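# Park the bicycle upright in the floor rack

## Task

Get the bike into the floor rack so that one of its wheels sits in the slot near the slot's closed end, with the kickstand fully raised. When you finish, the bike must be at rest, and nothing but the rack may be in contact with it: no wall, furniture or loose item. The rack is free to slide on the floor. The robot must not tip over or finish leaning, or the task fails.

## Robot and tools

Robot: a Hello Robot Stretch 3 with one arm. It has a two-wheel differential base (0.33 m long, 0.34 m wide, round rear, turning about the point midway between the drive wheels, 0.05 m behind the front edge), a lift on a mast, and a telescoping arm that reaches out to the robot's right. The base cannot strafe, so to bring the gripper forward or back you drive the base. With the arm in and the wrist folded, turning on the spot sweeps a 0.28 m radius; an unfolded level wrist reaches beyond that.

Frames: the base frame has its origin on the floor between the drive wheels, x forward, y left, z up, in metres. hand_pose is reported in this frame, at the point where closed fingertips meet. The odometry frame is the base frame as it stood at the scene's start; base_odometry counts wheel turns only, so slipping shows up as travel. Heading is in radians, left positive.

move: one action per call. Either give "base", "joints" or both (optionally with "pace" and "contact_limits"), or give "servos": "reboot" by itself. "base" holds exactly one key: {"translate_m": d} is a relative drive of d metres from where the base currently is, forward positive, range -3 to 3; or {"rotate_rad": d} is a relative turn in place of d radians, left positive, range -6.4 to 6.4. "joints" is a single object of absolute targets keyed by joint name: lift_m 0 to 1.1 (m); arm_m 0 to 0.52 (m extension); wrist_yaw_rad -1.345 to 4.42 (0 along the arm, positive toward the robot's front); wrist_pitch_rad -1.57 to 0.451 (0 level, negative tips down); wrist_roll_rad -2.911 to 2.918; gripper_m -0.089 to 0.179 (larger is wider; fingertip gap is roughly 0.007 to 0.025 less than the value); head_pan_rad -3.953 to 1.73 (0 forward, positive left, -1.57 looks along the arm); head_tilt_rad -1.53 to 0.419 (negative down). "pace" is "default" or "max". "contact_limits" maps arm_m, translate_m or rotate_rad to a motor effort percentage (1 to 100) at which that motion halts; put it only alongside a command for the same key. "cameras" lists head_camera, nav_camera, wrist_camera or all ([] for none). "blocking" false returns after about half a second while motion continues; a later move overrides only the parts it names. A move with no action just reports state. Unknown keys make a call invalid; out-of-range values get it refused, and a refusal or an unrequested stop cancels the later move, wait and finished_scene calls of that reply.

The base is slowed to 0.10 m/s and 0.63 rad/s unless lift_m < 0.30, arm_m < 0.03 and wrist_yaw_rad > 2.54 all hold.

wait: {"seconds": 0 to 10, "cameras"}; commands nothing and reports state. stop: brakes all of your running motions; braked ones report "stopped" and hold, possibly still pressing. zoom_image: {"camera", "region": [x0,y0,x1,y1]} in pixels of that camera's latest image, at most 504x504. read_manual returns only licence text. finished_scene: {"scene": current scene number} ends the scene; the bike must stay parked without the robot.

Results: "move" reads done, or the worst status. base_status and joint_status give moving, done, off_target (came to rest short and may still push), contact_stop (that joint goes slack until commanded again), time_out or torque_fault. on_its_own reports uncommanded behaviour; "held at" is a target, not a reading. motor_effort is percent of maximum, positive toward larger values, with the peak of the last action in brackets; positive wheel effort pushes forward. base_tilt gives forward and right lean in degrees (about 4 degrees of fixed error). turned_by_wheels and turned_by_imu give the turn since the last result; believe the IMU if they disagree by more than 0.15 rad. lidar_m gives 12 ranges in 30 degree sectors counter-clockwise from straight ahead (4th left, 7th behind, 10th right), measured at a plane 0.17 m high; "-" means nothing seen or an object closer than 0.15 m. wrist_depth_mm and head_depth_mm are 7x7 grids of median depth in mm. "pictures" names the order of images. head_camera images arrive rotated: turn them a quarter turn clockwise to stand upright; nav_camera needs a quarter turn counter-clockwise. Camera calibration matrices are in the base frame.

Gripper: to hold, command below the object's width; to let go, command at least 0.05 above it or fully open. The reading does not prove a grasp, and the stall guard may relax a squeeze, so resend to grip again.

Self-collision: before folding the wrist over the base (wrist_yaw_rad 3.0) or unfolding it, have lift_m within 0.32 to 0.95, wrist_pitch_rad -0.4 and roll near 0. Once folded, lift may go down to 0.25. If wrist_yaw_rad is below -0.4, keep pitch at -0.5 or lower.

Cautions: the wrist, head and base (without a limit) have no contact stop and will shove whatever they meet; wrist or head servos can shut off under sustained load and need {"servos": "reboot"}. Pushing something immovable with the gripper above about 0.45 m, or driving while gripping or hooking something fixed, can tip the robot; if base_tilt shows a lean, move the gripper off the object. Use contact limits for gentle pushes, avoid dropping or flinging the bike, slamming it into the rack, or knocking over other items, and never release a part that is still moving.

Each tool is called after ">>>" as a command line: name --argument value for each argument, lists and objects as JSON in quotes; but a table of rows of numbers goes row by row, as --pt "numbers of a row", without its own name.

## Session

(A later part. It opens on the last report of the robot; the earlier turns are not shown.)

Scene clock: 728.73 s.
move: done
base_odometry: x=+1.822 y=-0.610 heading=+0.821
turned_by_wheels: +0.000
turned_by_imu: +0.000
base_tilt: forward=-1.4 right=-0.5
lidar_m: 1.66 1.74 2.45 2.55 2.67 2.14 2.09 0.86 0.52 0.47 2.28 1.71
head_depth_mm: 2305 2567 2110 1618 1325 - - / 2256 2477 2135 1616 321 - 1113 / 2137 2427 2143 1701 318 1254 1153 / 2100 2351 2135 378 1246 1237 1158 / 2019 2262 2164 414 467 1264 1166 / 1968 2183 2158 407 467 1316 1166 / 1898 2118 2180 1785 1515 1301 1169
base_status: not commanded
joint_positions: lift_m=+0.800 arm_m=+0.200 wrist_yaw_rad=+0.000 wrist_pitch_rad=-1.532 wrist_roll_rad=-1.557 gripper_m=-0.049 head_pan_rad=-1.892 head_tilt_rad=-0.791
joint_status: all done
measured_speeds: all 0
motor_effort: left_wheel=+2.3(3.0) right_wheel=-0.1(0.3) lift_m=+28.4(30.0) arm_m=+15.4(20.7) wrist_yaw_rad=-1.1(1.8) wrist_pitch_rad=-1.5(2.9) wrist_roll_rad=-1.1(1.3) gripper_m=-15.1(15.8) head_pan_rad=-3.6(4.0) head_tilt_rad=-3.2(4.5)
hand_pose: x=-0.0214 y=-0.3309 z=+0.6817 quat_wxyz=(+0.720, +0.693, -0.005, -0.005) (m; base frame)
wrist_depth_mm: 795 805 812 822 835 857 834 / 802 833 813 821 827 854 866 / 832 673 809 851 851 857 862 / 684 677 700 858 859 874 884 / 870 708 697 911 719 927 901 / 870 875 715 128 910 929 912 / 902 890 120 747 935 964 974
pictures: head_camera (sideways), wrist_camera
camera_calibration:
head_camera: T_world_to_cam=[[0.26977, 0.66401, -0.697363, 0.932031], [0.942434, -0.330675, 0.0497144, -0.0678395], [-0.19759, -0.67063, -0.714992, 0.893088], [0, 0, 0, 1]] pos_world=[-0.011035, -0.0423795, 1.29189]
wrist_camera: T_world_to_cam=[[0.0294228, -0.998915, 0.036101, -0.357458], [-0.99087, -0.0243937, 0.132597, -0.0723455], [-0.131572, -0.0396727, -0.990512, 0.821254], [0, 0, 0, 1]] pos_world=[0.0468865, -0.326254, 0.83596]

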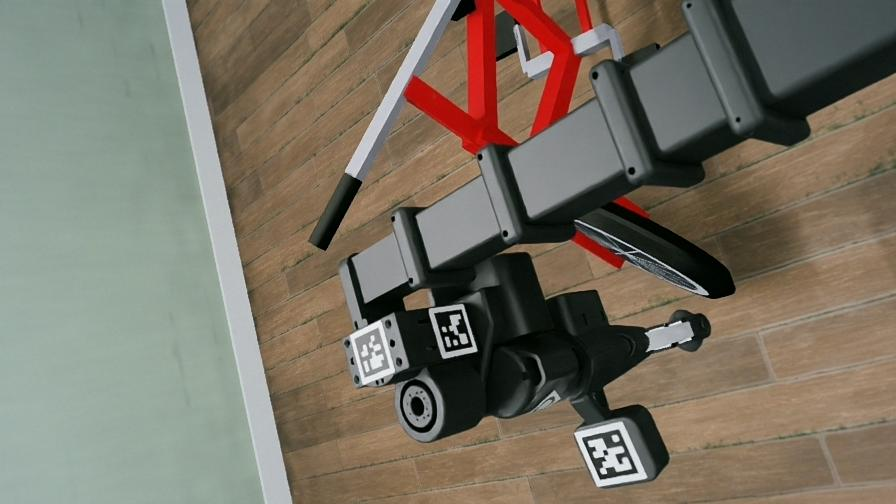

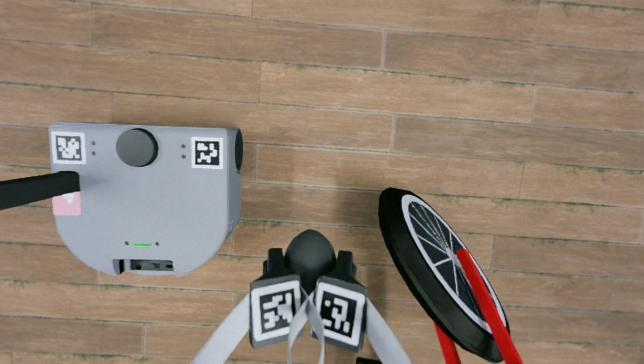

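>>> move --base '{"translate_m": -0.045}' --joints '{"lift_m":0.25}' --cameras '[]'

>>> move --joints '{"arm_m":0.4}' --contact_limits '{"arm_m":55}' --cameras '["head_camera","wrist_camera"]'

>>> move --joints '{"arm_m":0.48}' --contact_limits '{"arm_m":55}' --cameras '["head_camera","wrist_camera"]'

Scene clock: 741.30 s.
move: done
base_odometry: x=+1.792 y=-0.643 heading=+0.821
turned_by_wheels: +0.000
turned_by_imu: +0.000
base_tilt: forward=-1.3 right=-0.5
lidar_m: 1.71 1.79 2.52 2.55 2.68 2.10 2.04 0.82 0.59 0.47 2.29 1.76
head_depth_mm: 2326 2536 2095 1094 1323 1293 1146 / 2208 2487 2092 1009 1420 1274 1147 / 2164 2446 2124 1710 1402 1296 1119 / 2069 2366 2136 1758 1172 1029 1097 / 2019 2281 2142 1775 1510 1286 1106 / 1951 2203 2186 1772 1510 1319 1163 / 1894 2126 2211 1802 1521 1321 1168
base_status: done
joint_positions: lift_m=+0.250 arm_m=+0.200 wrist_yaw_rad=+0.000 wrist_pitch_rad=-1.532 wrist_roll_rad=-1.557 gripper_m=-0.049 head_pan_rad=-1.892 head_tilt_rad=-0.791
joint_status: all done
measured_speeds: all 0
motor_effort: left_wheel=+0.1(4.5) right_wheel=-4.1(7.6) lift_m=+18.7(24.5) arm_m=+11.2(15.0) wrist_yaw_rad=-0.2(1.8) wrist_pitch_rad=-1.6(1.7) wrist_roll_rad=-1.1(1.5) gripper_m=-14.2(15.9) head_pan_rad=-3.2(4.4) head_tilt_rad=-4.1(4.6)
hand_pose: x=-0.0214 y=-0.3309 z=+0.1317 quat_wxyz=(+0.720, +0.694, -0.005, -0.005) (m; base frame)
wrist_depth_mm: 266 269 269 271 278 282 285 / 273 276 279 282 285 290 291 / 227 281 283 285 290 293 295 / 219 287 291 291 296 301 303 / 220 294 301 297 303 306 311 / 221 301 300 128 309 313 205 / 221 306 120 314 313 320 322
pictures: none
No camera images: "cameras" was empty.

Scene clock: 744.00 s.
move: done
base_odometry: x=+1.792 y=-0.643 heading=+0.821
turned_by_wheels: +0.001
turned_by_imu: +0.001
base_tilt: forward=-1.4 right=-0.4
lidar_m: 1.71 1.79 2.52 2.55 2.68 2.10 2.04 0.84 0.60 0.50 2.29 1.75
head_depth_mm: 2315 2572 2115 1348 1394 1288 1144 / 2237 2508 2129 1632 1434 1279 1146 / 2154 2411 2113 1760 1406 1305 1122 / 2088 2373 2091 1771 1155 1047 1137 / 2018 2281 2184 1788 1500 1063 1161 / 1962 2182 2159 1803 1518 1293 1164 / 1903 2137 2188 1802 1528 1324 1171
base_status: not commanded
joint_positions: lift_m=+0.250 arm_m=+0.400 wrist_yaw_rad=-0.008 wrist_pitch_rad=-1.557 wrist_roll_rad=-1.553 gripper_m=-0.049 head_pan_rad=-1.892 head_tilt_rad=-0.791
joint_status: all done
measured_speeds: all 0
motor_effort: left_wheel=+8.4(9.0) right_wheel=-16.3(17.3) lift_m=+21.4(21.4) arm_m=+19.2(28.0) wrist_yaw_rad=+7.2(8.0) wrist_pitch_rad=+3.0(4.9) wrist_roll_rad=-2.6(2.8) gripper_m=-14.4(15.5) head_pan_rad=-3.2(4.2) head_tilt_rad=-4.1(4.5)
contact_limits: arm_m 55 (drawing in: default 34, maximum 55; extending or still: default 43, maximum 70)
hand_pose: x=-0.0212 y=-0.5246 z=+0.1322 quat_wxyz=(+0.712, +0.702, -0.009, -0.009) (m; base frame)
wrist_depth_mm: 279 275 276 278 274 278 281 / 278 281 283 282 282 280 285 / 286 289 286 290 289 291 292 / 290 292 291 290 289 297 295 / 298 299 297 295 300 303 302 / 306 303 137 128 244 310 305 / 307 309 118 123 180 314 319
pictures: head_camera (sideways), wrist_camera
camera_calibration:
head_camera: T_world_to_cam=[[0.269891, 0.663964, -0.69736, 0.932027], [0.942374, -0.330846, 0.0497143, -0.067839], [-0.19771, -0.670591, -0.714995, 0.893093], [0, 0, 0, 1]] pos_world=[-0.0110426, -0.0423764, 1.29189]
wrist_camera: T_world_to_cam=[[0.0170086, -0.999792, 0.0112629, -0.528503], [-0.991146, -0.0153759, 0.13188, 0.000782079], [-0.131679, -0.0134063, -0.991202, 0.283092], [0, 0, 0, 1]] pos_world=[0.0470415, -0.524585, 0.28645]

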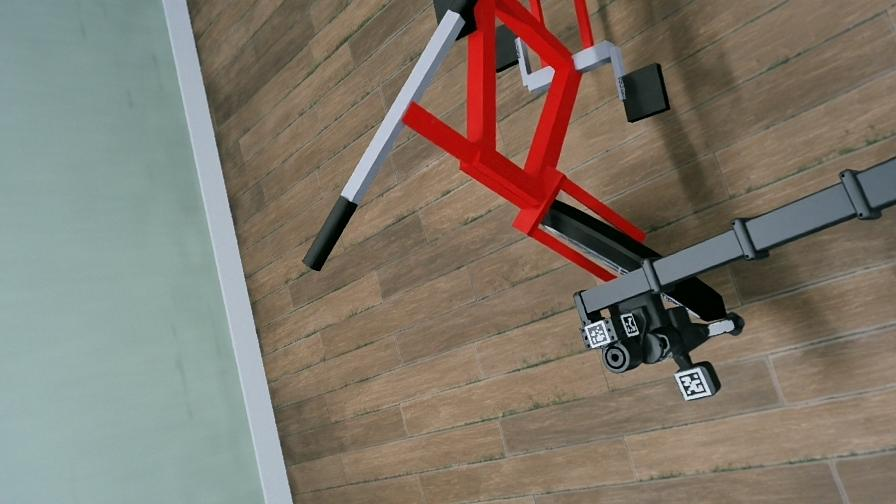

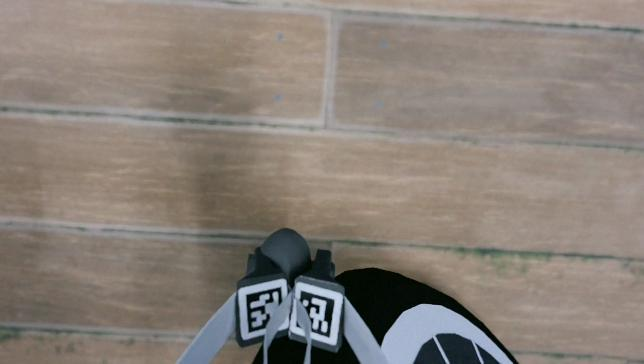

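Scene clock: 745.80 s.
move: done
base_odometry: x=+1.792 y=-0.643 heading=+0.821
turned_by_wheels: +0.000
turned_by_imu: -0.001
base_tilt: forward=-1.4 right=-0.5
lidar_m: 1.70 1.79 2.52 2.55 2.68 2.09 2.04 0.85 0.58 0.50 2.29 1.75
head_depth_mm: 2316 2545 2109 1127 1321 1296 1149 / 2240 2524 2127 1022 1422 1278 1151 / 2136 2441 2124 1773 1413 1300 1103 / 2077 2361 2092 1759 1163 883 1137 / 2011 2268 2152 1792 1000 1268 1167 / 1946 2201 2177 1763 1490 1290 1164 / 1898 2137 2193 1801 1522 1325 1172
base_status: not commanded
joint_positions: lift_m=+0.250 arm_m=+0.480 wrist_yaw_rad=-0.002 wrist_pitch_rad=-1.538 wrist_roll_rad=-1.555 gripper_m=-0.049 head_pan_rad=-1.892 head_tilt_rad=-0.791
joint_status: all done
measured_speeds: all 0
motor_effort: left_wheel=+2.6(10.8) right_wheel=-3.7(19.2) lift_m=+25.1(25.3) arm_m=+15.3(29.2) wrist_yaw_rad=+1.1(9.7) wrist_pitch_rad=+0.0(3.4) wrist_roll_rad=-1.8(3.8) gripper_m=-14.9(15.7) head_pan_rad=-3.8(4.1) head_tilt_rad=-4.0(4.5)
contact_limits: arm_m 55 (drawing in: default 34, maximum 55; extending or still: default 43, maximum 70)
hand_pose: x=-0.0213 y=-0.6092 z=+0.1318 quat_wxyz=(+0.718, +0.696, -0.006, -0.006) (m; base frame)
wrist_depth_mm: 271 269 272 276 278 279 282 / 274 277 277 280 285 281 287 / 280 281 281 285 291 291 293 / 286 289 288 292 294 299 300 / 289 294 298 297 301 306 304 / 294 296 200 128 309 312 312 / 305 153 123 127 315 321 324
pictures: head_camera (sideways), wrist_camera
camera_calibration:
head_camera: T_world_to_cam=[[0.269996, 0.663934, -0.697347, 0.93201], [0.942324, -0.33099, 0.049714, -0.0678384], [-0.197808, -0.67055, -0.715007, 0.893109], [0, 0, 0, 1]] pos_world=[-0.011049, -0.0423736, 1.29189]
wrist_camera: T_world_to_cam=[[0.0254718, -0.999239, 0.0295523, -0.615038], [-0.990972, -0.0213465, 0.13236, -0.0043062], [-0.131629, -0.0326569, -0.990761, 0.269826], [0, 0, 0, 1]] pos_world=[0.0469157, -0.60585, 0.286079]

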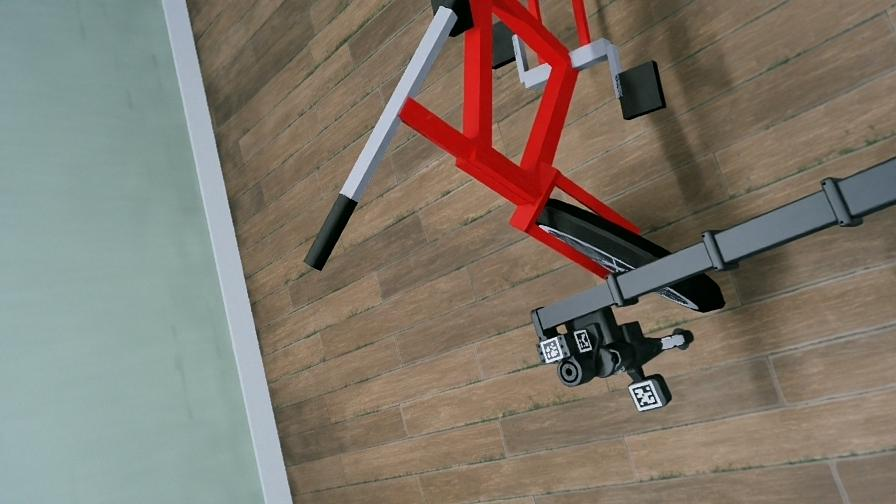

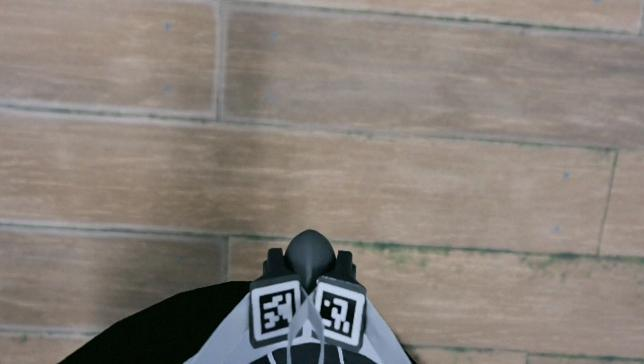

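>>> move --joints '{"lift_m":0.55}' --cameras '[]'

>>> move --joints '{"arm_m":0.2}' --base '{"translate_m": -0.05}' --cameras '["wrist_camera"]'

Scene clock: 752.53 s.
move: done
base_odometry: x=+1.792 y=-0.643 heading=+0.821
turned_by_wheels: +0.000
turned_by_imu: +0.000
base_tilt: forward=-1.3 right=-0.4
lidar_m: 1.71 1.79 2.51 2.55 2.68 2.10 2.04 0.84 0.58 0.50 2.29 1.75
head_depth_mm: 2321 2567 2102 1151 1325 1294 1141 / 2210 2485 2112 1026 1435 1282 1113 / 2167 2443 2118 1755 1403 532 484 / 2088 2379 2097 1756 619 1063 1156 / 2018 2270 2185 780 1482 1294 1163 / 1959 2214 2175 780 1446 1321 1167 / 1883 2129 2178 1799 1491 1319 1164
base_status: not commanded
joint_positions: lift_m=+0.550 arm_m=+0.480 wrist_yaw_rad=-0.002 wrist_pitch_rad=-1.538 wrist_roll_rad=-1.555 gripper_m=-0.049 head_pan_rad=-1.892 head_tilt_rad=-0.791
joint_status: all done
measured_speeds: all 0
motor_effort: left_wheel=+2.4(3.0) right_wheel=-3.7(3.8) lift_m=+33.9(38.7) arm_m=+12.9(14.7) wrist_yaw_rad=+2.1(3.6) wrist_pitch_rad=-0.2(0.6) wrist_roll_rad=-1.8(2.1) gripper_m=-14.6(15.5) head_pan_rad=-3.3(4.0) head_tilt_rad=-3.2(4.3)
contact_limits: arm_m 55 (drawing in: default 34, maximum 55; extending or still: default 43, maximum 70)
hand_pose: x=-0.0213 y=-0.6093 z=+0.4318 quat_wxyz=(+0.718, +0.696, -0.006, -0.006) (m; base frame)
wrist_depth_mm: 549 564 558 571 566 582 597 / 578 570 565 589 590 591 586 / 583 578 590 587 600 592 609 / 581 594 598 597 606 620 615 / 583 612 432 554 620 631 638 / 610 616 320 127 636 636 640 / 630 627 120 127 658 662 664
pictures: none
No camera images: "cameras" was empty.

Scene clock: 755.83 s.
move: done
base_odometry: x=+1.758 y=-0.680 heading=+0.821
turned_by_wheels: +0.000
turned_by_imu: +0.000
base_tilt: forward=-1.4 right=-0.4
lidar_m: 1.75 1.84 2.59 2.55 2.68 2.05 1.99 0.80 0.61 0.49 2.29 1.81
head_depth_mm: 2296 2563 2102 1119 1392 1291 1146 / 2244 2470 2104 1697 1324 1267 1096 / 2157 2436 2120 989 1439 557 480 / 2099 2386 2134 1779 1057 608 1163 / 2021 2264 2155 1776 1503 599 1145 / 1947 2209 2175 1784 1519 1316 1148 / 1906 2134 2181 1798 1520 1321 1172
base_status: done
joint_positions: lift_m=+0.550 arm_m=+0.200 wrist_yaw_rad=+0.000 wrist_pitch_rad=-1.538 wrist_roll_rad=-1.557 gripper_m=-0.049 head_pan_rad=-1.892 head_tilt_rad=-0.791
joint_status: all done
measured_speeds: all 0
motor_effort: left_wheel=-0.3(4.5) right_wheel=-3.6(7.9) lift_m=+31.0(34.3) arm_m=-14.7(21.3) wrist_yaw_rad=+0.9(3.1) wrist_pitch_rad=-0.2(0.7) wrist_roll_rad=-1.3(1.9) gripper_m=-14.7(15.3) head_pan_rad=-2.9(3.9) head_tilt_rad=-3.9(4.5)
hand_pose: x=-0.0214 y=-0.3294 z=+0.4318 quat_wxyz=(+0.718, +0.696, -0.005, -0.005) (m; base frame)
wrist_depth_mm: 557 565 569 559 568 580 582 / 561 586 576 565 582 599 594 / 422 419 586 586 599 591 603 / 427 436 595 596 603 618 613 / 438 439 611 631 626 358 625 / 446 446 494 128 646 317 651 / 502 461 120 127 650 657 291
pictures: wrist_camera
camera_calibration:
wrist_camera: T_world_to_cam=[[0.0290454, -0.999121, 0.0302228, -0.344457], [-0.990881, -0.0247997, 0.132437, -0.0392356], [-0.131571, -0.0337939, -0.990731, 0.575806], [0, 0, 0, 1]] pos_world=[0.0468863, -0.325669, 0.586075]

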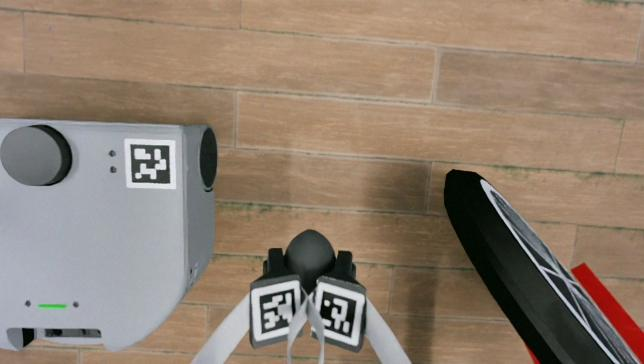

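>>> move --joints '{"lift_m":0.22}' --cameras '[]'

>>> move --joints '{"arm_m":0.44}' --contact_limits '{"arm_m":55}' --cameras '["head_camera","wrist_camera"]'

Scene clock: 762.60 s.
move: done
base_odometry: x=+1.758 y=-0.680 heading=+0.821
turned_by_wheels: +0.000
turned_by_imu: +0.000
base_tilt: forward=-1.3 right=-0.5
lidar_m: 1.76 1.84 2.59 2.55 2.68 2.05 1.99 0.80 0.62 0.50 2.28 1.80
head_depth_mm: 2325 2528 2124 1116 1395 1293 1149 / 2237 2459 2125 1693 1320 1277 1153 / 2141 2453 2130 986 1423 1302 1134 / 2079 2369 2134 1779 1123 1289 1102 / 1994 2275 2156 1788 1506 1264 1109 / 1949 2197 2173 1797 1530 1314 1168 / 1893 2118 2185 1800 1527 1323 1175
base_status: not commanded
joint_positions: lift_m=+0.220 arm_m=+0.200 wrist_yaw_rad=+0.000 wrist_pitch_rad=-1.538 wrist_roll_rad=-1.557 gripper_m=-0.049 head_pan_rad=-1.892 head_tilt_rad=-0.791
joint_status: all done
measured_speeds: all 0
motor_effort: left_wheel=+0.3(1.0) right_wheel=-3.7(4.0) lift_m=+18.9(28.2) arm_m=-4.5(11.1) wrist_yaw_rad=-0.1(1.8) wrist_pitch_rad=-0.5(0.7) wrist_roll_rad=-1.1(1.5) gripper_m=-14.9(15.7) head_pan_rad=-3.1(3.9) head_tilt_rad=-3.7(4.4)
hand_pose: x=-0.0214 y=-0.3294 z=+0.1018 quat_wxyz=(+0.718, +0.696, -0.005, -0.005) (m; base frame)
wrist_depth_mm: 243 243 243 249 249 251 251 / 246 246 250 251 253 255 262 / 216 253 255 256 258 260 261 / 215 259 259 264 264 267 272 / 217 265 265 268 271 275 277 / 220 269 270 128 277 279 282 / 220 275 122 127 282 290 289
pictures: none
No camera images: "cameras" was empty.

Scene clock: 765.60 s.
move: done
base_odometry: x=+1.758 y=-0.680 heading=+0.821
turned_by_wheels: +0.000
turned_by_imu: +0.001
base_tilt: forward=-1.4 right=-0.5
lidar_m: 1.75 1.85 2.59 2.56 2.67 2.05 1.99 0.81 0.67 0.61 2.29 1.81
head_depth_mm: 2296 2577 2087 1348 1397 1292 1153 / 2232 2485 2111 1342 1399 1273 1144 / 2165 2421 2150 1632 1437 1301 1137 / 2068 2355 2152 1770 1147 917 1139 / 2009 2292 2178 1796 1020 1257 1162 / 1949 2210 2165 1787 1517 1292 1163 / 1868 2117 2205 1789 1528 1330 1161
base_status: not commanded
joint_positions: lift_m=+0.220 arm_m=+0.440 wrist_yaw_rad=+0.000 wrist_pitch_rad=-1.549 wrist_roll_rad=-1.562 gripper_m=-0.049 head_pan_rad=-1.892 head_tilt_rad=-0.792
joint_status: all done
measured_speeds: all 0
motor_effort: left_wheel=+3.8(5.1) right_wheel=-6.4(9.2) lift_m=+19.8(20.0) arm_m=+17.8(24.9) wrist_yaw_rad=+0.0(2.1) wrist_pitch_rad=+1.8(4.5) wrist_roll_rad=+0.6(1.4) gripper_m=-14.6(15.5) head_pan_rad=-3.3(4.1) head_tilt_rad=-3.5(4.3)
contact_limits: arm_m 55 (drawing in: default 34, maximum 55; extending or still: default 43, maximum 70)
hand_pose: x=-0.0214 y=-0.5666 z=+0.1020 quat_wxyz=(+0.715, +0.699, -0.003, -0.003) (m; base frame)
wrist_depth_mm: 243 244 246 244 249 250 251 / 246 248 250 250 253 256 258 / 252 255 254 259 257 261 262 / 258 259 261 261 264 107 70 / 262 266 264 265 268 83 64 / 269 271 270 127 277 91 - / 275 275 122 127 279 119 -
pictures: head_camera (sideways), wrist_camera
camera_calibration:
head_camera: T_world_to_cam=[[0.270187, 0.664105, -0.697111, 0.931701], [0.94226, -0.331173, 0.0497086, -0.0678309], [-0.197853, -0.67029, -0.715238, 0.893409], [0, 0, 0, 1]] pos_world=[-0.0110555, -0.0423674, 1.29187]
wrist_camera: T_world_to_cam=[[0.0342273, -0.999224, 0.0194788, -0.570379], [-0.990718, -0.0313575, 0.132269, -0.00513189], [-0.131555, -0.0238252, -0.991022, 0.246701], [0, 0, 0, 1]] pos_world=[0.0468931, -0.56422, 0.256275]

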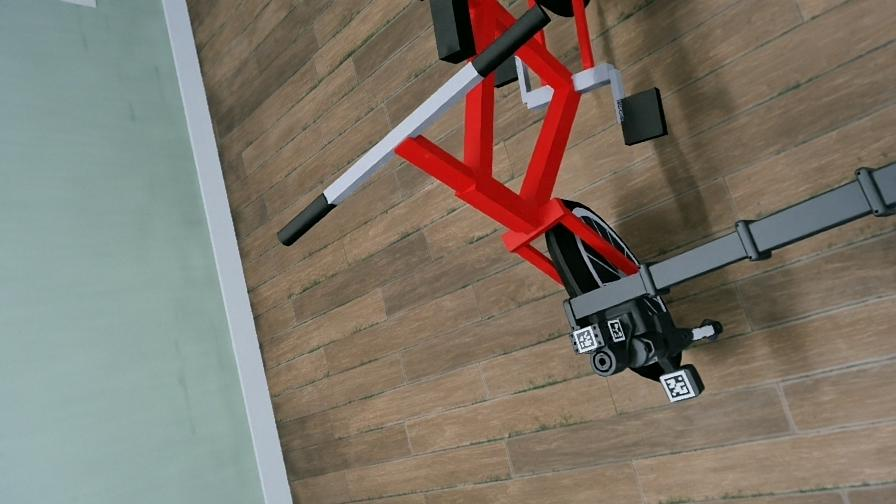

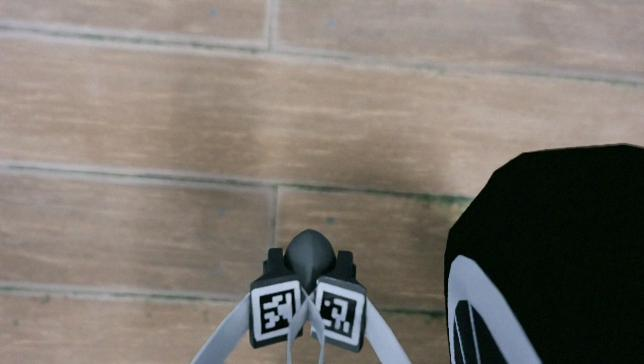

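>>> move --joints '{"arm_m":0.5}' --contact_limits '{"arm_m":55}' --cameras '["head_camera","wrist_camera"]'

>>> move --joints '{"arm_m":0.52}' --contact_limits '{"arm_m":55}' --cameras '["head_camera","wrist_camera"]'

Scene clock: 769.77 s.
move: done
base_odometry: x=+1.758 y=-0.680 heading=+0.821
turned_by_wheels: +0.000
turned_by_imu: +0.000
base_tilt: forward=-1.3 right=-0.5
lidar_m: 1.76 1.84 2.60 2.55 2.68 2.05 1.99 0.82 0.68 0.68 2.29 1.80
head_depth_mm: 2277 2567 2094 1132 1427 1292 1145 / 2217 2468 2125 1349 1246 1268 1153 / 2137 2385 2059 1018 1407 1296 1115 / 2081 2389 2146 1770 1157 916 1142 / 2007 2281 2165 1773 1037 1298 1162 / 1947 2201 2188 1802 1526 1307 1169 / 1893 2112 2189 1806 1528 1326 1171
base_status: not commanded
joint_positions: lift_m=+0.220 arm_m=+0.500 wrist_yaw_rad=-0.006 wrist_pitch_rad=-1.538 wrist_roll_rad=-1.562 gripper_m=-0.049 head_pan_rad=-1.892 head_tilt_rad=-0.792
joint_status: all done
measured_speeds: all 0
motor_effort: left_wheel=+4.0(4.3) right_wheel=-6.1(6.6) lift_m=+21.6(22.2) arm_m=+17.1(22.1) wrist_yaw_rad=+5.3(6.2) wrist_pitch_rad=-0.3(1.8) wrist_roll_rad=+0.4(0.7) gripper_m=-14.9(15.4) head_pan_rad=-2.7(3.9) head_tilt_rad=-3.5(4.2)
contact_limits: arm_m 55 (drawing in: default 34, maximum 55; extending or still: default 43, maximum 70)
hand_pose: x=-0.0213 y=-0.6292 z=+0.1018 quat_wxyz=(+0.718, +0.696, -0.005, -0.005) (m; base frame)
wrist_depth_mm: 241 242 242 246 249 251 252 / 246 247 249 251 254 255 257 / 251 252 255 257 256 258 264 / 256 256 257 262 264 267 104 / 262 264 265 266 269 127 89 / 266 268 269 128 218 129 86 / 273 274 122 127 166 113 85
pictures: head_camera (sideways), wrist_camera
camera_calibration:
head_camera: T_world_to_cam=[[0.270187, 0.664105, -0.697111, 0.931702], [0.94226, -0.331173, 0.0497086, -0.0678309], [-0.197853, -0.670291, -0.715238, 0.893409], [0, 0, 0, 1]] pos_world=[-0.0110555, -0.0423674, 1.29187]
wrist_camera: T_world_to_cam=[[0.0284967, -0.999157, 0.029546, -0.634025], [-0.990873, -0.0243399, 0.132582, -0.00260289], [-0.131751, -0.0330545, -0.990732, 0.23921], [0, 0, 0, 1]] pos_world=[0.0470046, -0.625647, 0.256071]

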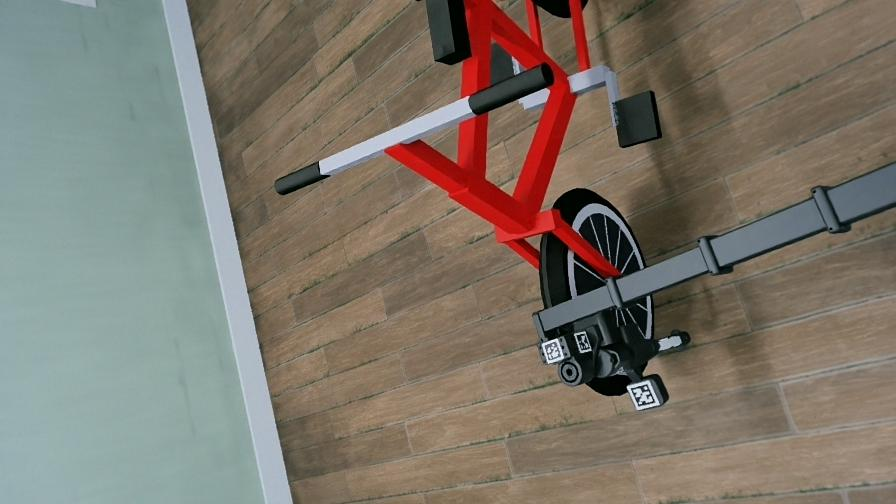

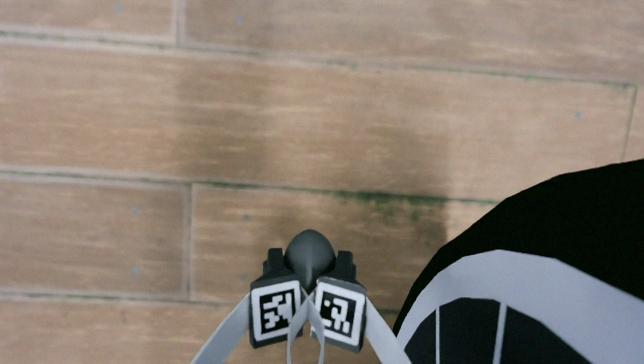

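Scene clock: 770.77 s.
move: done
base_odometry: x=+1.758 y=-0.680 heading=+0.821
turned_by_wheels: +0.000
turned_by_imu: +0.000
base_tilt: forward=-1.4 right=-0.4
lidar_m: 1.75 1.84 2.59 2.56 2.69 2.04 1.99 0.81 0.68 0.69 2.28 1.80
head_depth_mm: 2301 2520 2119 1080 1424 1295 1151 / 2227 2490 2104 1625 1223 1277 1153 / 2147 2431 2062 1030 1413 1304 1113 / 2059 2362 2131 1759 1157 1241 1121 / 2017 2292 2151 1777 1047 1291 1159 / 1943 2193 2186 1794 1454 1316 1163 / 1890 2118 2188 1781 1521 1322 1167
base_status: not commanded
joint_positions: lift_m=+0.220 arm_m=+0.518 wrist_yaw_rad=-0.005 wrist_pitch_rad=-1.538 wrist_roll_rad=-1.562 gripper_m=-0.049 head_pan_rad=-1.892 head_tilt_rad=-0.792
joint_status: all done
joint sent to its limit — arm_m, upper limit.
measured_speeds: all 0
motor_effort: left_wheel=+2.7(3.9) right_wheel=-4.1(6.1) lift_m=+22.1(22.5) arm_m=+17.0(24.8) wrist_yaw_rad=+3.2(6.3) wrist_pitch_rad=-0.4(0.5) wrist_roll_rad=+0.6(1.0) gripper_m=-14.6(15.2) head_pan_rad=-3.4(3.6) head_tilt_rad=-3.4(4.2)
contact_limits: arm_m 55 (drawing in: default 34, maximum 55; extending or still: default 43, maximum 70)
hand_pose: x=-0.0213 y=-0.6468 z=+0.1018 quat_wxyz=(+0.718, +0.696, -0.005, -0.005) (m; base frame)
wrist_depth_mm: 240 244 245 247 248 249 251 / 245 246 248 250 253 256 258 / 250 253 255 256 259 259 263 / 256 257 258 261 263 266 266 / 261 262 266 267 269 138 96 / 266 267 268 128 207 127 89 / 272 278 122 127 163 118 85
pictures: head_camera (sideways), wrist_camera
camera_calibration:
head_camera: T_world_to_cam=[[0.270187, 0.664105, -0.697111, 0.931701], [0.94226, -0.331173, 0.0497086, -0.0678309], [-0.197853, -0.67029, -0.715238, 0.893409], [0, 0, 0, 1]] pos_world=[-0.0110555, -0.0423674, 1.29187]
wrist_camera: T_world_to_cam=[[0.029405, -0.999125, 0.0297393, -0.651557], [-0.990851, -0.025215, 0.132587, -0.00361066], [-0.131722, -0.0333659, -0.990725, 0.238423], [0, 0, 0, 1]] pos_world=[0.0469869, -0.643123, 0.256067]

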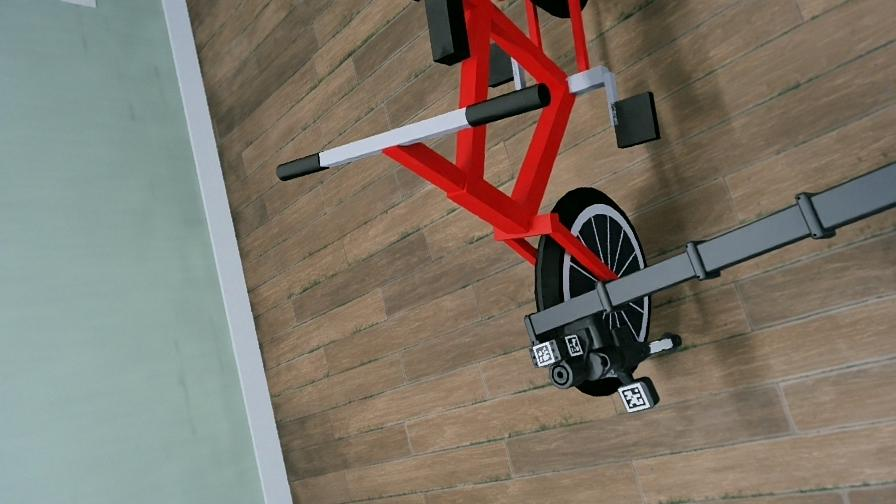

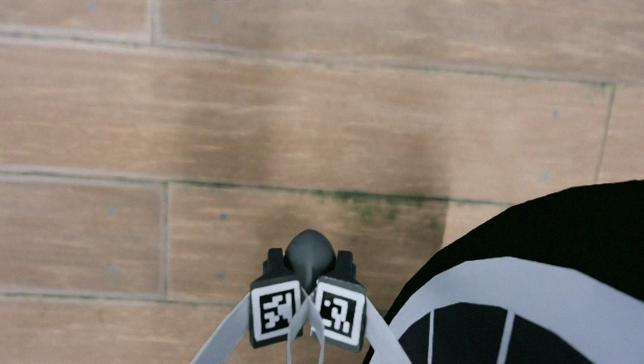

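>>> move --joints '{"arm_m":0.2}' --cameras '["head_camera"]'

>>> move --joints '{"arm_m":0.1, "lift_m":0.8}' --cameras '["wrist_camera"]'

>>> move --base '{"translate_m": -0.35}' --joints '{"head_pan_rad":-2.1,"head_tilt_rad":-0.8,"gripper_m":0.11}' --cameras '["head_camera","wrist_camera"]'

Scene clock: 783.80 s.
move: done
base_odometry: x=+1.758 y=-0.680 heading=+0.821
turned_by_wheels: +0.000
turned_by_imu: +0.000
base_tilt: forward=-1.3 right=-0.4
lidar_m: 1.75 1.84 2.59 2.55 2.67 2.05 1.99 0.81 0.68 0.68 2.29 1.81
head_depth_mm: 2294 2545 2098 1112 1423 1290 1148 / 2243 2505 2130 1040 1226 1272 1151 / 2133 2420 2054 1022 1404 1300 1134 / 2086 2357 2161 1758 1165 1309 1106 / 2002 2294 2154 1780 1206 1316 1108 / 1946 2203 2189 1784 1515 1321 1170 / 1893 2144 2178 1807 1528 1330 1173
base_status: not commanded
joint_positions: lift_m=+0.220 arm_m=+0.200 wrist_yaw_rad=+0.000 wrist_pitch_rad=-1.538 wrist_roll_rad=-1.562 gripper_m=-0.049 head_pan_rad=-1.892 head_tilt_rad=-0.792
joint_status: all done
measured_speeds: all 0
motor_effort: left_wheel=+2.6(3.4) right_wheel=-3.9(4.3) lift_m=+24.9(25.2) arm_m=-14.8(22.3) wrist_yaw_rad=-0.1(4.9) wrist_pitch_rad=-0.5(0.8) wrist_roll_rad=+0.4(0.8) gripper_m=-13.5(15.6) head_pan_rad=-3.2(3.7) head_tilt_rad=-3.4(4.4)
hand_pose: x=-0.0214 y=-0.3294 z=+0.1018 quat_wxyz=(+0.718, +0.696, -0.003, -0.003) (m; base frame)
wrist_depth_mm: 240 242 248 246 247 252 255 / 246 247 250 251 254 257 258 / 215 253 255 257 258 258 266 / 217 257 258 264 266 266 269 / 218 264 265 266 269 272 275 / 222 266 271 128 278 283 281 / 221 274 122 127 278 289 290
pictures: head_camera (sideways)
camera_calibration:
head_camera: T_world_to_cam=[[0.270187, 0.664105, -0.697111, 0.931701], [0.94226, -0.331173, 0.0497086, -0.0678309], [-0.197853, -0.670291, -0.715238, 0.893409], [0, 0, 0, 1]] pos_world=[-0.0110555, -0.0423674, 1.29187]

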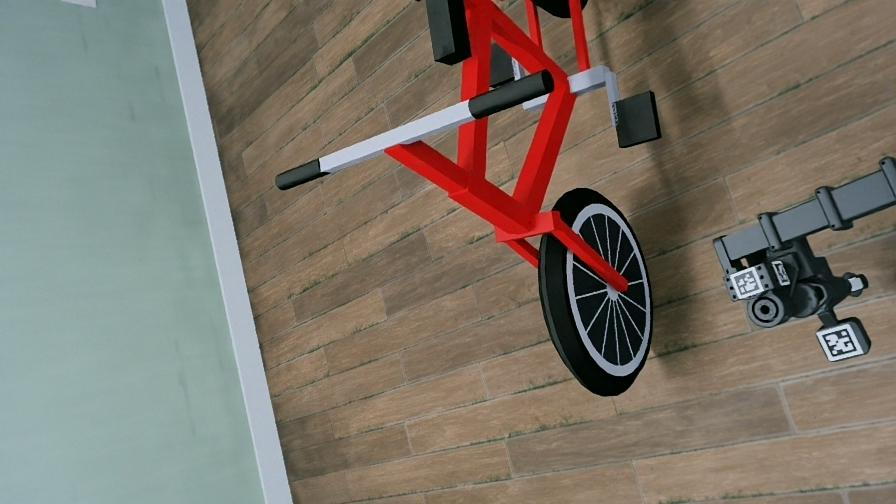

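Scene clock: 789.90 s.
move: done
base_odometry: x=+1.758 y=-0.680 heading=+0.821
turned_by_wheels: +0.000
turned_by_imu: +0.000
base_tilt: forward=-1.3 right=-0.4
lidar_m: 1.75 1.84 2.59 2.55 2.67 2.05 1.99 0.81 0.68 0.68 2.29 1.80
head_depth_mm: 2307 2535 2096 1115 1427 - - / 2229 2475 2109 1051 306 - 1119 / 2133 2409 2061 919 317 1259 1156 / 2076 2353 2160 1767 344 417 1160 / 2006 2288 2163 1778 336 360 1138 / 1967 2211 2172 1796 1236 423 1130 / 1886 2137 2189 1793 1529 1319 1146
base_status: not commanded
joint_positions: lift_m=+0.800 arm_m=+0.100 wrist_yaw_rad=+0.000 wrist_pitch_rad=-1.537 wrist_roll_rad=-1.562 gripper_m=-0.049 head_pan_rad=-1.892 head_tilt_rad=-0.792
joint_status: all done
measured_speeds: all 0
motor_effort: left_wheel=+2.7(3.3) right_wheel=-4.0(4.2) lift_m=+32.9(40.0) arm_m=-13.3(22.4) wrist_yaw_rad=+0.3(2.1) wrist_pitch_rad=-0.4(0.8) wrist_roll_rad=+0.8(0.9) gripper_m=-14.9(15.7) head_pan_rad=-3.2(3.9) head_tilt_rad=-3.5(4.3)
hand_pose: x=-0.0214 y=-0.2295 z=+0.6818 quat_wxyz=(+0.719, +0.695, -0.003, -0.003) (m; base frame)
wrist_depth_mm: 801 807 835 799 829 825 853 / 804 784 831 820 872 841 865 / 848 679 679 845 839 862 853 / 830 685 696 874 892 886 873 / 864 694 711 903 866 866 531 / 868 888 764 128 887 821 557 / 890 909 120 939 714 927 523
pictures: wrist_camera
camera_calibration:
wrist_camera: T_world_to_cam=[[0.0342911, -0.998942, 0.030638, -0.252343], [-0.990715, -0.0299414, 0.132615, -0.0711641], [-0.131557, -0.0349011, -0.990694, 0.826575], [0, 0, 0, 1]] pos_world=[0.0468914, -0.225358, 0.836051]

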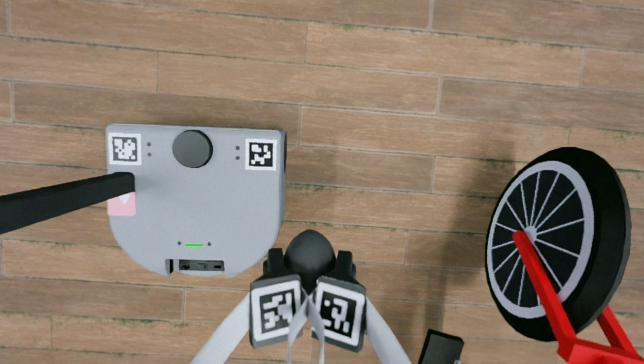

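Scene clock: 794.50 s.
move: done
base_odometry: x=+1.519 y=-0.936 heading=+0.821
turned_by_wheels: +0.000
turned_by_imu: -0.001
base_tilt: forward=-1.4 right=-0.4
lidar_m: 2.10 2.21 2.63 2.57 2.22 1.69 1.64 0.73 0.57 0.64 0.69 2.16
head_depth_mm: 2009 2195 2085 1736 1392 1317 - / 2258 2462 2096 1746 1245 - - / 2410 2591 2126 1748 1107 - 1139 / 2247 2522 2139 1767 305 1258 1159 / 2162 2420 2165 1777 337 396 1142 / 2026 2277 2194 1788 321 344 1151 / 1939 2154 2191 1802 328 635 392
base_status: done
joint_positions: lift_m=+0.800 arm_m=+0.100 wrist_yaw_rad=+0.000 wrist_pitch_rad=-1.537 wrist_roll_rad=-1.562 gripper_m=+0.110 head_pan_rad=-2.092 head_tilt_rad=-0.792
joint_status: all done
measured_speeds: all 0
motor_effort: left_wheel=+0.3(5.9) right_wheel=-3.1(6.8) lift_m=+33.6(34.4) arm_m=-11.1(14.1) wrist_yaw_rad=+1.0(1.8) wrist_pitch_rad=-0.5(0.8) wrist_roll_rad=+0.6(0.8) gripper_m=+0.3(80.5) head_pan_rad=-3.4(5.3) head_tilt_rad=-3.4(4.5)
hand_pose: x=-0.0214 y=-0.2295 z=+0.6818 quat_wxyz=(+0.719, +0.695, -0.003, -0.003) (m; base frame)
wrist_depth_mm: 780 800 785 797 808 838 506 / 796 800 824 835 824 858 503 / 830 674 692 840 840 869 452 / 815 667 687 876 867 897 519 / 843 695 709 875 890 667 924 / 877 121 906 871 145 635 922 / 881 918 909 927 132 117 416
pictures: head_camera (sideways), wrist_camera
camera_calibration:
head_camera: T_world_to_cam=[[0.396323, 0.597465, -0.697111, 0.930932], [0.858039, -0.511173, 0.0497086, -0.0673172], [-0.326645, -0.61785, -0.715238, 0.894194], [0, 0, 0, 1]] pos_world=[-0.0191041, -0.0381322, 1.29187]
wrist_camera: T_world_to_cam=[[0.0342906, -0.998942, 0.030638, -0.252343], [-0.990715, -0.0299409, 0.132615, -0.071164], [-0.131557, -0.034901, -0.990694, 0.826575], [0, 0, 0, 1]] pos_world=[0.0468914, -0.225358, 0.836051]

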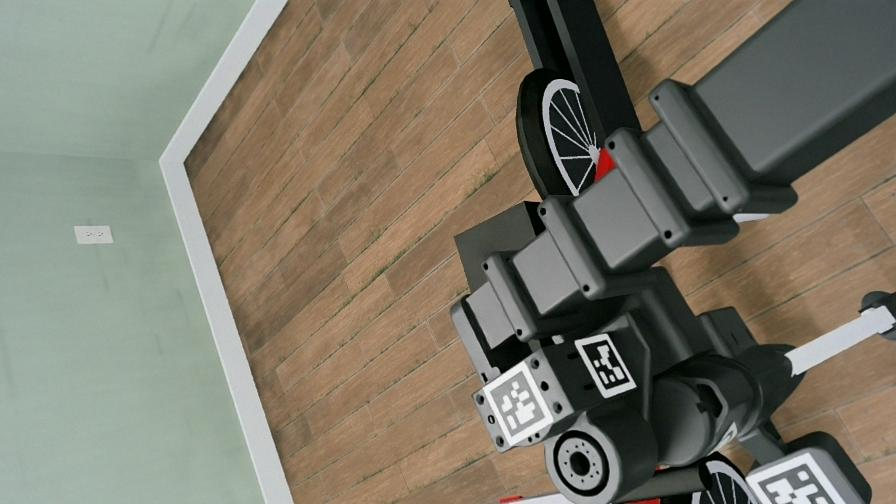

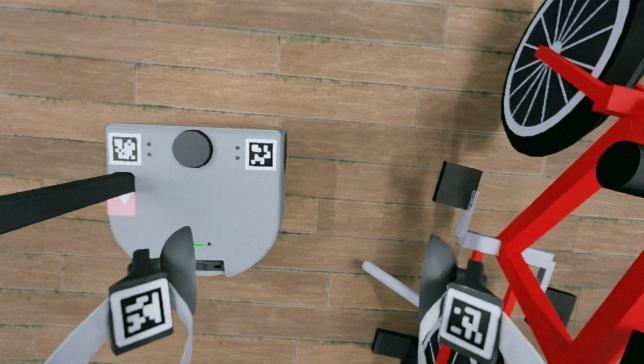

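>>> move --base '{"translate_m": -0.11}' --joints '{"arm_m":0.38, "wrist_pitch_rad":-1.56}' --cameras '["head_camera","wrist_camera"]'

Scene clock: 804.10 s.
move: done
base_odometry: x=+1.444 y=-1.016 heading=+0.821
turned_by_wheels: +0.000
turned_by_imu: +0.000
base_tilt: forward=-1.4 right=-0.5
lidar_m: 2.21 2.32 2.64 2.57 2.09 1.58 1.54 0.70 0.52 0.65 0.66 2.27
head_depth_mm: 1870 2047 2104 1741 1387 1320 - / 2099 2312 2086 1753 1332 - - / 2340 2541 2145 1758 1095 - 1131 / 2264 2497 2137 1756 307 1235 1155 / 2130 2404 2160 367 358 1286 1162 / 2040 2287 2148 398 947 1247 1163 / 1931 2140 487 1719 1429 1278 1156
base_status: done
joint_positions: lift_m=+0.800 arm_m=+0.380 wrist_yaw_rad=+0.000 wrist_pitch_rad=-1.547 wrist_roll_rad=-1.562 gripper_m=+0.110 head_pan_rad=-2.092 head_tilt_rad=-0.792
joint_status: all done
joint sent to its limit — wrist_pitch_rad, lower limit.
measured_speeds: all 0
motor_effort: left_wheel=+0.2(6.1) right_wheel=-2.7(7.2) lift_m=+32.4(34.4) arm_m=+15.6(26.2) wrist_yaw_rad=+0.4(1.8) wrist_pitch_rad=-1.5(3.0) wrist_roll_rad=+0.7(1.2) gripper_m=+0.3(1.2) head_pan_rad=-3.4(4.1) head_tilt_rad=-4.2(4.4)
hand_pose: x=-0.0214 y=-0.5070 z=+0.6820 quat_wxyz=(+0.715, +0.699, -0.003, -0.003) (m; base frame)
wrist_depth_mm: 810 817 793 830 422 148 139 / 813 817 828 822 449 863 876 / 673 846 819 830 343 856 884 / 677 707 882 862 590 854 845 / 695 703 879 907 356 904 900 / 894 122 880 636 304 952 959 / 902 922 929 331 312 118 957
pictures: head_camera (sideways), wrist_camera
camera_calibration:
head_camera: T_world_to_cam=[[0.396439, 0.597388, -0.697111, 0.930931], [0.85794, -0.51134, 0.0497086, -0.0673166], [-0.326766, -0.617786, -0.715238, 0.894195], [0, 0, 0, 1]] pos_world=[-0.0191116, -0.0381273, 1.29187]
wrist_camera: T_world_to_cam=[[0.0342823, -0.999194, 0.0208982, -0.523041], [-0.990716, -0.0312241, 0.132314, -0.0799388], [-0.131554, -0.0252402, -0.990988, 0.822151], [0, 0, 0, 1]] pos_world=[0.0468919, -0.504364, 0.836249]

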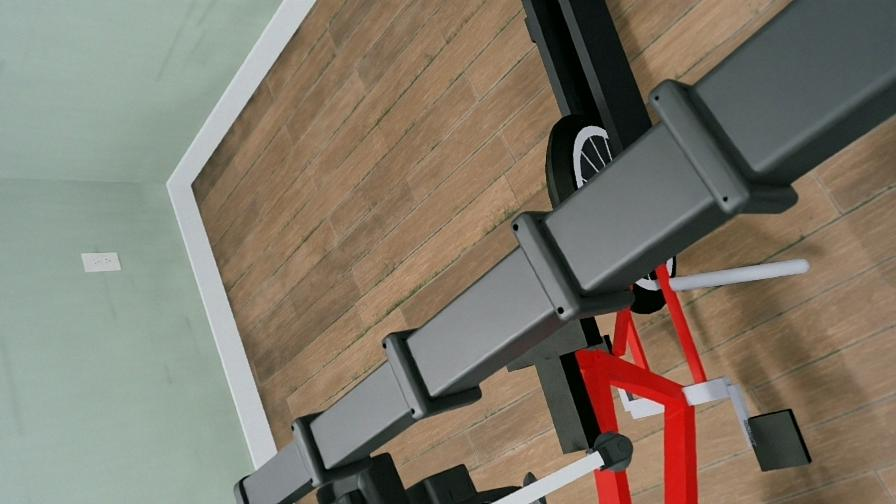

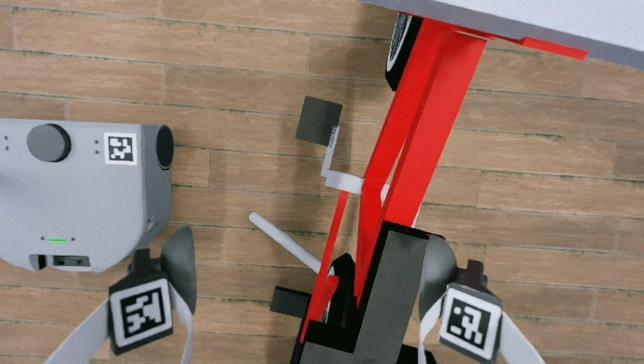

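>>> move --joints '{"arm_m":0.1, "gripper_m":-0.05}' --cameras '[]'

>>> move --base '{"translate_m": -0.8}' --joints '{"head_pan_rad":-1.5,"head_tilt_rad":-0.85}' --cameras '["head_camera","wrist_camera"]'

Scene clock: 821.10 s.
move: done
base_odometry: x=+1.444 y=-1.016 heading=+0.821
turned_by_wheels: +0.000
turned_by_imu: +0.000
base_tilt: forward=-1.3 right=-0.5
lidar_m: 2.21 2.32 2.64 2.57 2.08 1.58 1.53 0.70 0.52 0.65 0.66 2.27
head_depth_mm: 1869 2052 2092 1748 1394 1325 - / 2118 2324 2118 1752 1342 - - / 2343 2563 2114 1756 1118 - 1134 / 2261 2498 2142 1764 312 1138 1161 / 2153 2445 2144 1782 345 396 1139 / 2028 2275 2181 1789 321 344 1127 / 1933 2152 2166 1811 328 1017 390
base_status: not commanded
joint_positions: lift_m=+0.800 arm_m=+0.100 wrist_yaw_rad=+0.000 wrist_pitch_rad=-1.548 wrist_roll_rad=-1.562 gripper_m=-0.049 head_pan_rad=-2.092 head_tilt_rad=-0.792
joint_status: all done
measured_speeds: all 0
motor_effort: left_wheel=-0.7(0.8) right_wheel=-2.6(3.0) lift_m=+30.7(32.6) arm_m=-15.3(24.4) wrist_yaw_rad=+0.8(1.5) wrist_pitch_rad=-1.6(1.8) wrist_roll_rad=+0.4(0.9) gripper_m=-14.5(92.1) head_pan_rad=-3.4(4.1) head_tilt_rad=-3.8(4.3)
hand_pose: x=-0.0214 y=-0.2268 z=+0.6820 quat_wxyz=(+0.715, +0.699, -0.003, -0.003) (m; base frame)
wrist_depth_mm: 812 810 824 812 819 808 496 / 824 835 831 844 851 860 475 / 848 815 686 846 849 870 869 / 847 694 694 872 878 665 882 / 856 708 695 883 886 916 529 / 872 916 727 128 892 679 417 / 919 931 120 959 711 580 357
pictures: none
No camera images: "cameras" was empty.

Scene clock: 830.20 s.
move: done
base_odometry: x=+0.899 y=-1.602 heading=+0.821
turned_by_wheels: +0.000
turned_by_imu: -0.003
base_tilt: forward=-1.3 right=-0.4
lidar_m: 2.99 3.12 2.68 2.58 1.02 0.76 0.74 0.78 1.09 2.14 0.55 0.76
head_depth_mm: 1944 2195 1981 344 329 1231 1131 / 1949 2232 1972 335 344 1209 1137 / 1952 2248 1995 1681 349 415 1143 / 1969 2253 2010 1699 1459 1104 1146 / 1963 2281 2031 1703 1465 1190 1144 / 1985 2269 2039 1710 1461 1206 1145 / 1987 2282 2053 1716 1471 1234 1156
base_status: done
joint_positions: lift_m=+0.800 arm_m=+0.100 wrist_yaw_rad=+0.000 wrist_pitch_rad=-1.548 wrist_roll_rad=-1.562 gripper_m=-0.049 head_pan_rad=-1.508 head_tilt_rad=-0.839
joint_status: all done
measured_speeds: all 0
motor_effort: left_wheel=+0.7(5.8) right_wheel=-3.0(7.9) lift_m=+27.2(31.6) arm_m=-6.1(15.3) wrist_yaw_rad=+0.4(1.9) wrist_pitch_rad=-1.5(1.8) wrist_roll_rad=+0.6(0.9) gripper_m=-14.7(15.8) head_pan_rad=+3.8(6.5) head_tilt_rad=-4.7(7.9)
hand_pose: x=-0.0214 y=-0.2268 z=+0.6820 quat_wxyz=(+0.715, +0.699, -0.003, -0.003) (m; base frame)
wrist_depth_mm: 817 796 805 835 835 810 827 / 827 818 804 819 833 845 848 / 834 823 692 850 825 849 857 / 838 677 700 865 781 881 889 / 882 696 707 887 883 905 915 / 884 915 721 128 904 948 948 / 879 890 120 940 969 938 928
pictures: head_camera (sideways), wrist_camera
camera_calibration:
head_camera: T_world_to_cam=[[-0.000519876, 0.748982, -0.66259, 0.888369], [0.997837, 0.0439389, 0.0488849, -0.0670946], [0.0657274, -0.661132, -0.747385, 0.933608], [0, 0, 0, 1]] pos_world=[0.00604765, -0.0451853, 1.28967]
wrist_camera: T_world_to_cam=[[0.0343788, -0.999207, 0.0200963, -0.242508], [-0.990713, -0.0314259, 0.132288, -0.0712214], [-0.131552, -0.0244576, -0.991008, 0.829429], [0, 0, 0, 1]] pos_world=[0.0468899, -0.224268, 0.836266]

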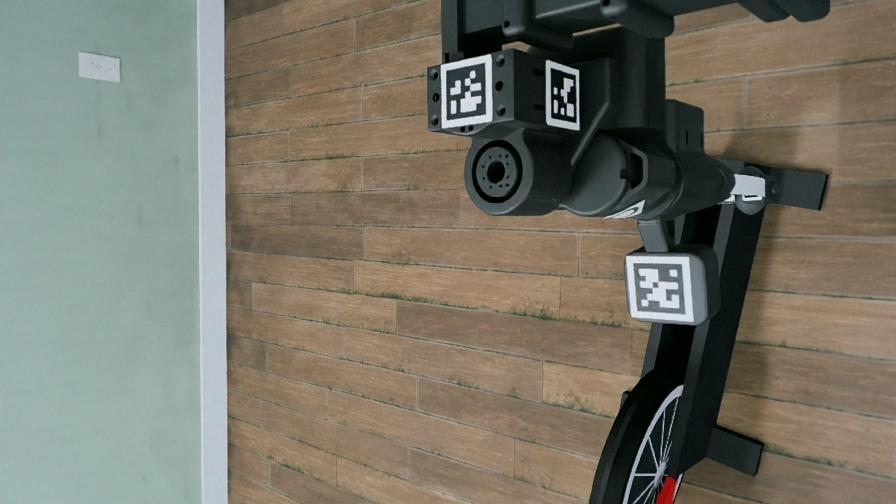

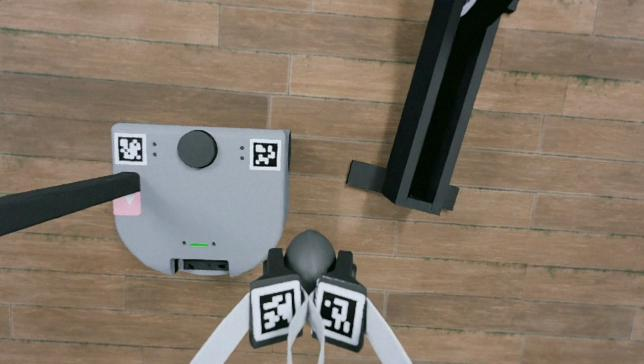

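>>> move --base '{"translate_m": 0.33}' --joints '{"arm_m":0.25,"lift_m":1.05}' --cameras '["head_camera","wrist_camera"]'

Scene clock: 845.20 s.
move: done
base_odometry: x=+1.124 y=-1.360 heading=+0.821
turned_by_wheels: +0.000
turned_by_imu: +0.001
base_tilt: forward=-1.4 right=-0.5
lidar_m: 2.68 2.80 2.66 2.59 1.47 1.10 1.07 1.11 1.57 0.49 0.55 0.90
head_depth_mm: 2022 2241 1981 1660 1450 1178 1131 / 314 332 1989 1671 1441 1201 1134 / 299 324 1851 1613 1463 1187 1141 / 1972 345 2020 1690 1461 1218 1141 / 1980 337 2017 1697 1461 1249 1142 / 1989 2268 2034 1714 1067 1267 1147 / 2015 2301 2045 1715 1156 1272 1151
base_status: done
joint_positions: lift_m=+1.050 arm_m=+0.250 wrist_yaw_rad=+0.000 wrist_pitch_rad=-1.548 wrist_roll_rad=-1.562 gripper_m=-0.049 head_pan_rad=-1.508 head_tilt_rad=-0.839
joint_status: all done
measured_speeds: all 0
motor_effort: left_wheel=+2.4(7.6) right_wheel=+0.8(4.5) lift_m=+33.6(39.4) arm_m=+13.9(23.5) wrist_yaw_rad=+0.6(1.6) wrist_pitch_rad=-1.4(1.7) wrist_roll_rad=+0.6(0.9) gripper_m=-14.6(15.9) head_pan_rad=+4.1(4.6) head_tilt_rad=-4.7(5.4)
hand_pose: x=-0.0214 y=-0.3768 z=+0.9320 quat_wxyz=(+0.715, +0.699, -0.003, -0.003) (m; base frame)
wrist_depth_mm: - - - - 869 - - / - - - - 982 - - / - - - - - - - / - 945 953 - - - - / - - - - - - - / - - - 128 - - - / - - 120 - - - -
pictures: head_camera (sideways), wrist_camera
camera_calibration:
head_camera: T_world_to_cam=[[-0.000654091, 0.749247, -0.66229, 0.887978], [0.997832, 0.0440758, 0.0488774, -0.0670848], [0.0658123, -0.660822, -0.747652, 0.933955], [0, 0, 0, 1]] pos_world=[0.00605443, -0.0451804, 1.28965]
wrist_camera: T_world_to_cam=[[0.0343569, -0.99921, 0.0199659, -0.397266], [-0.990714, -0.0314215, 0.132284, -0.109001], [-0.131552, -0.0243254, -0.991011, 1.07357], [0, 0, 0, 1]] pos_world=[0.0468899, -0.374262, 1.08627]

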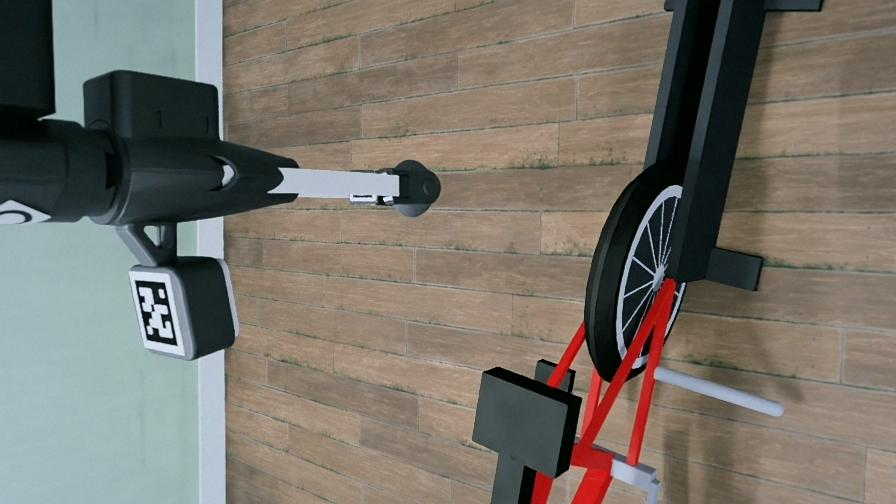

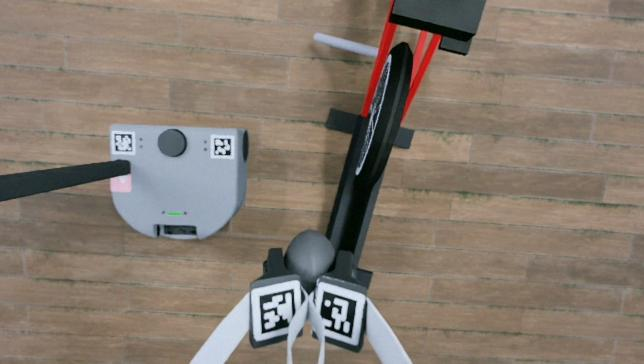

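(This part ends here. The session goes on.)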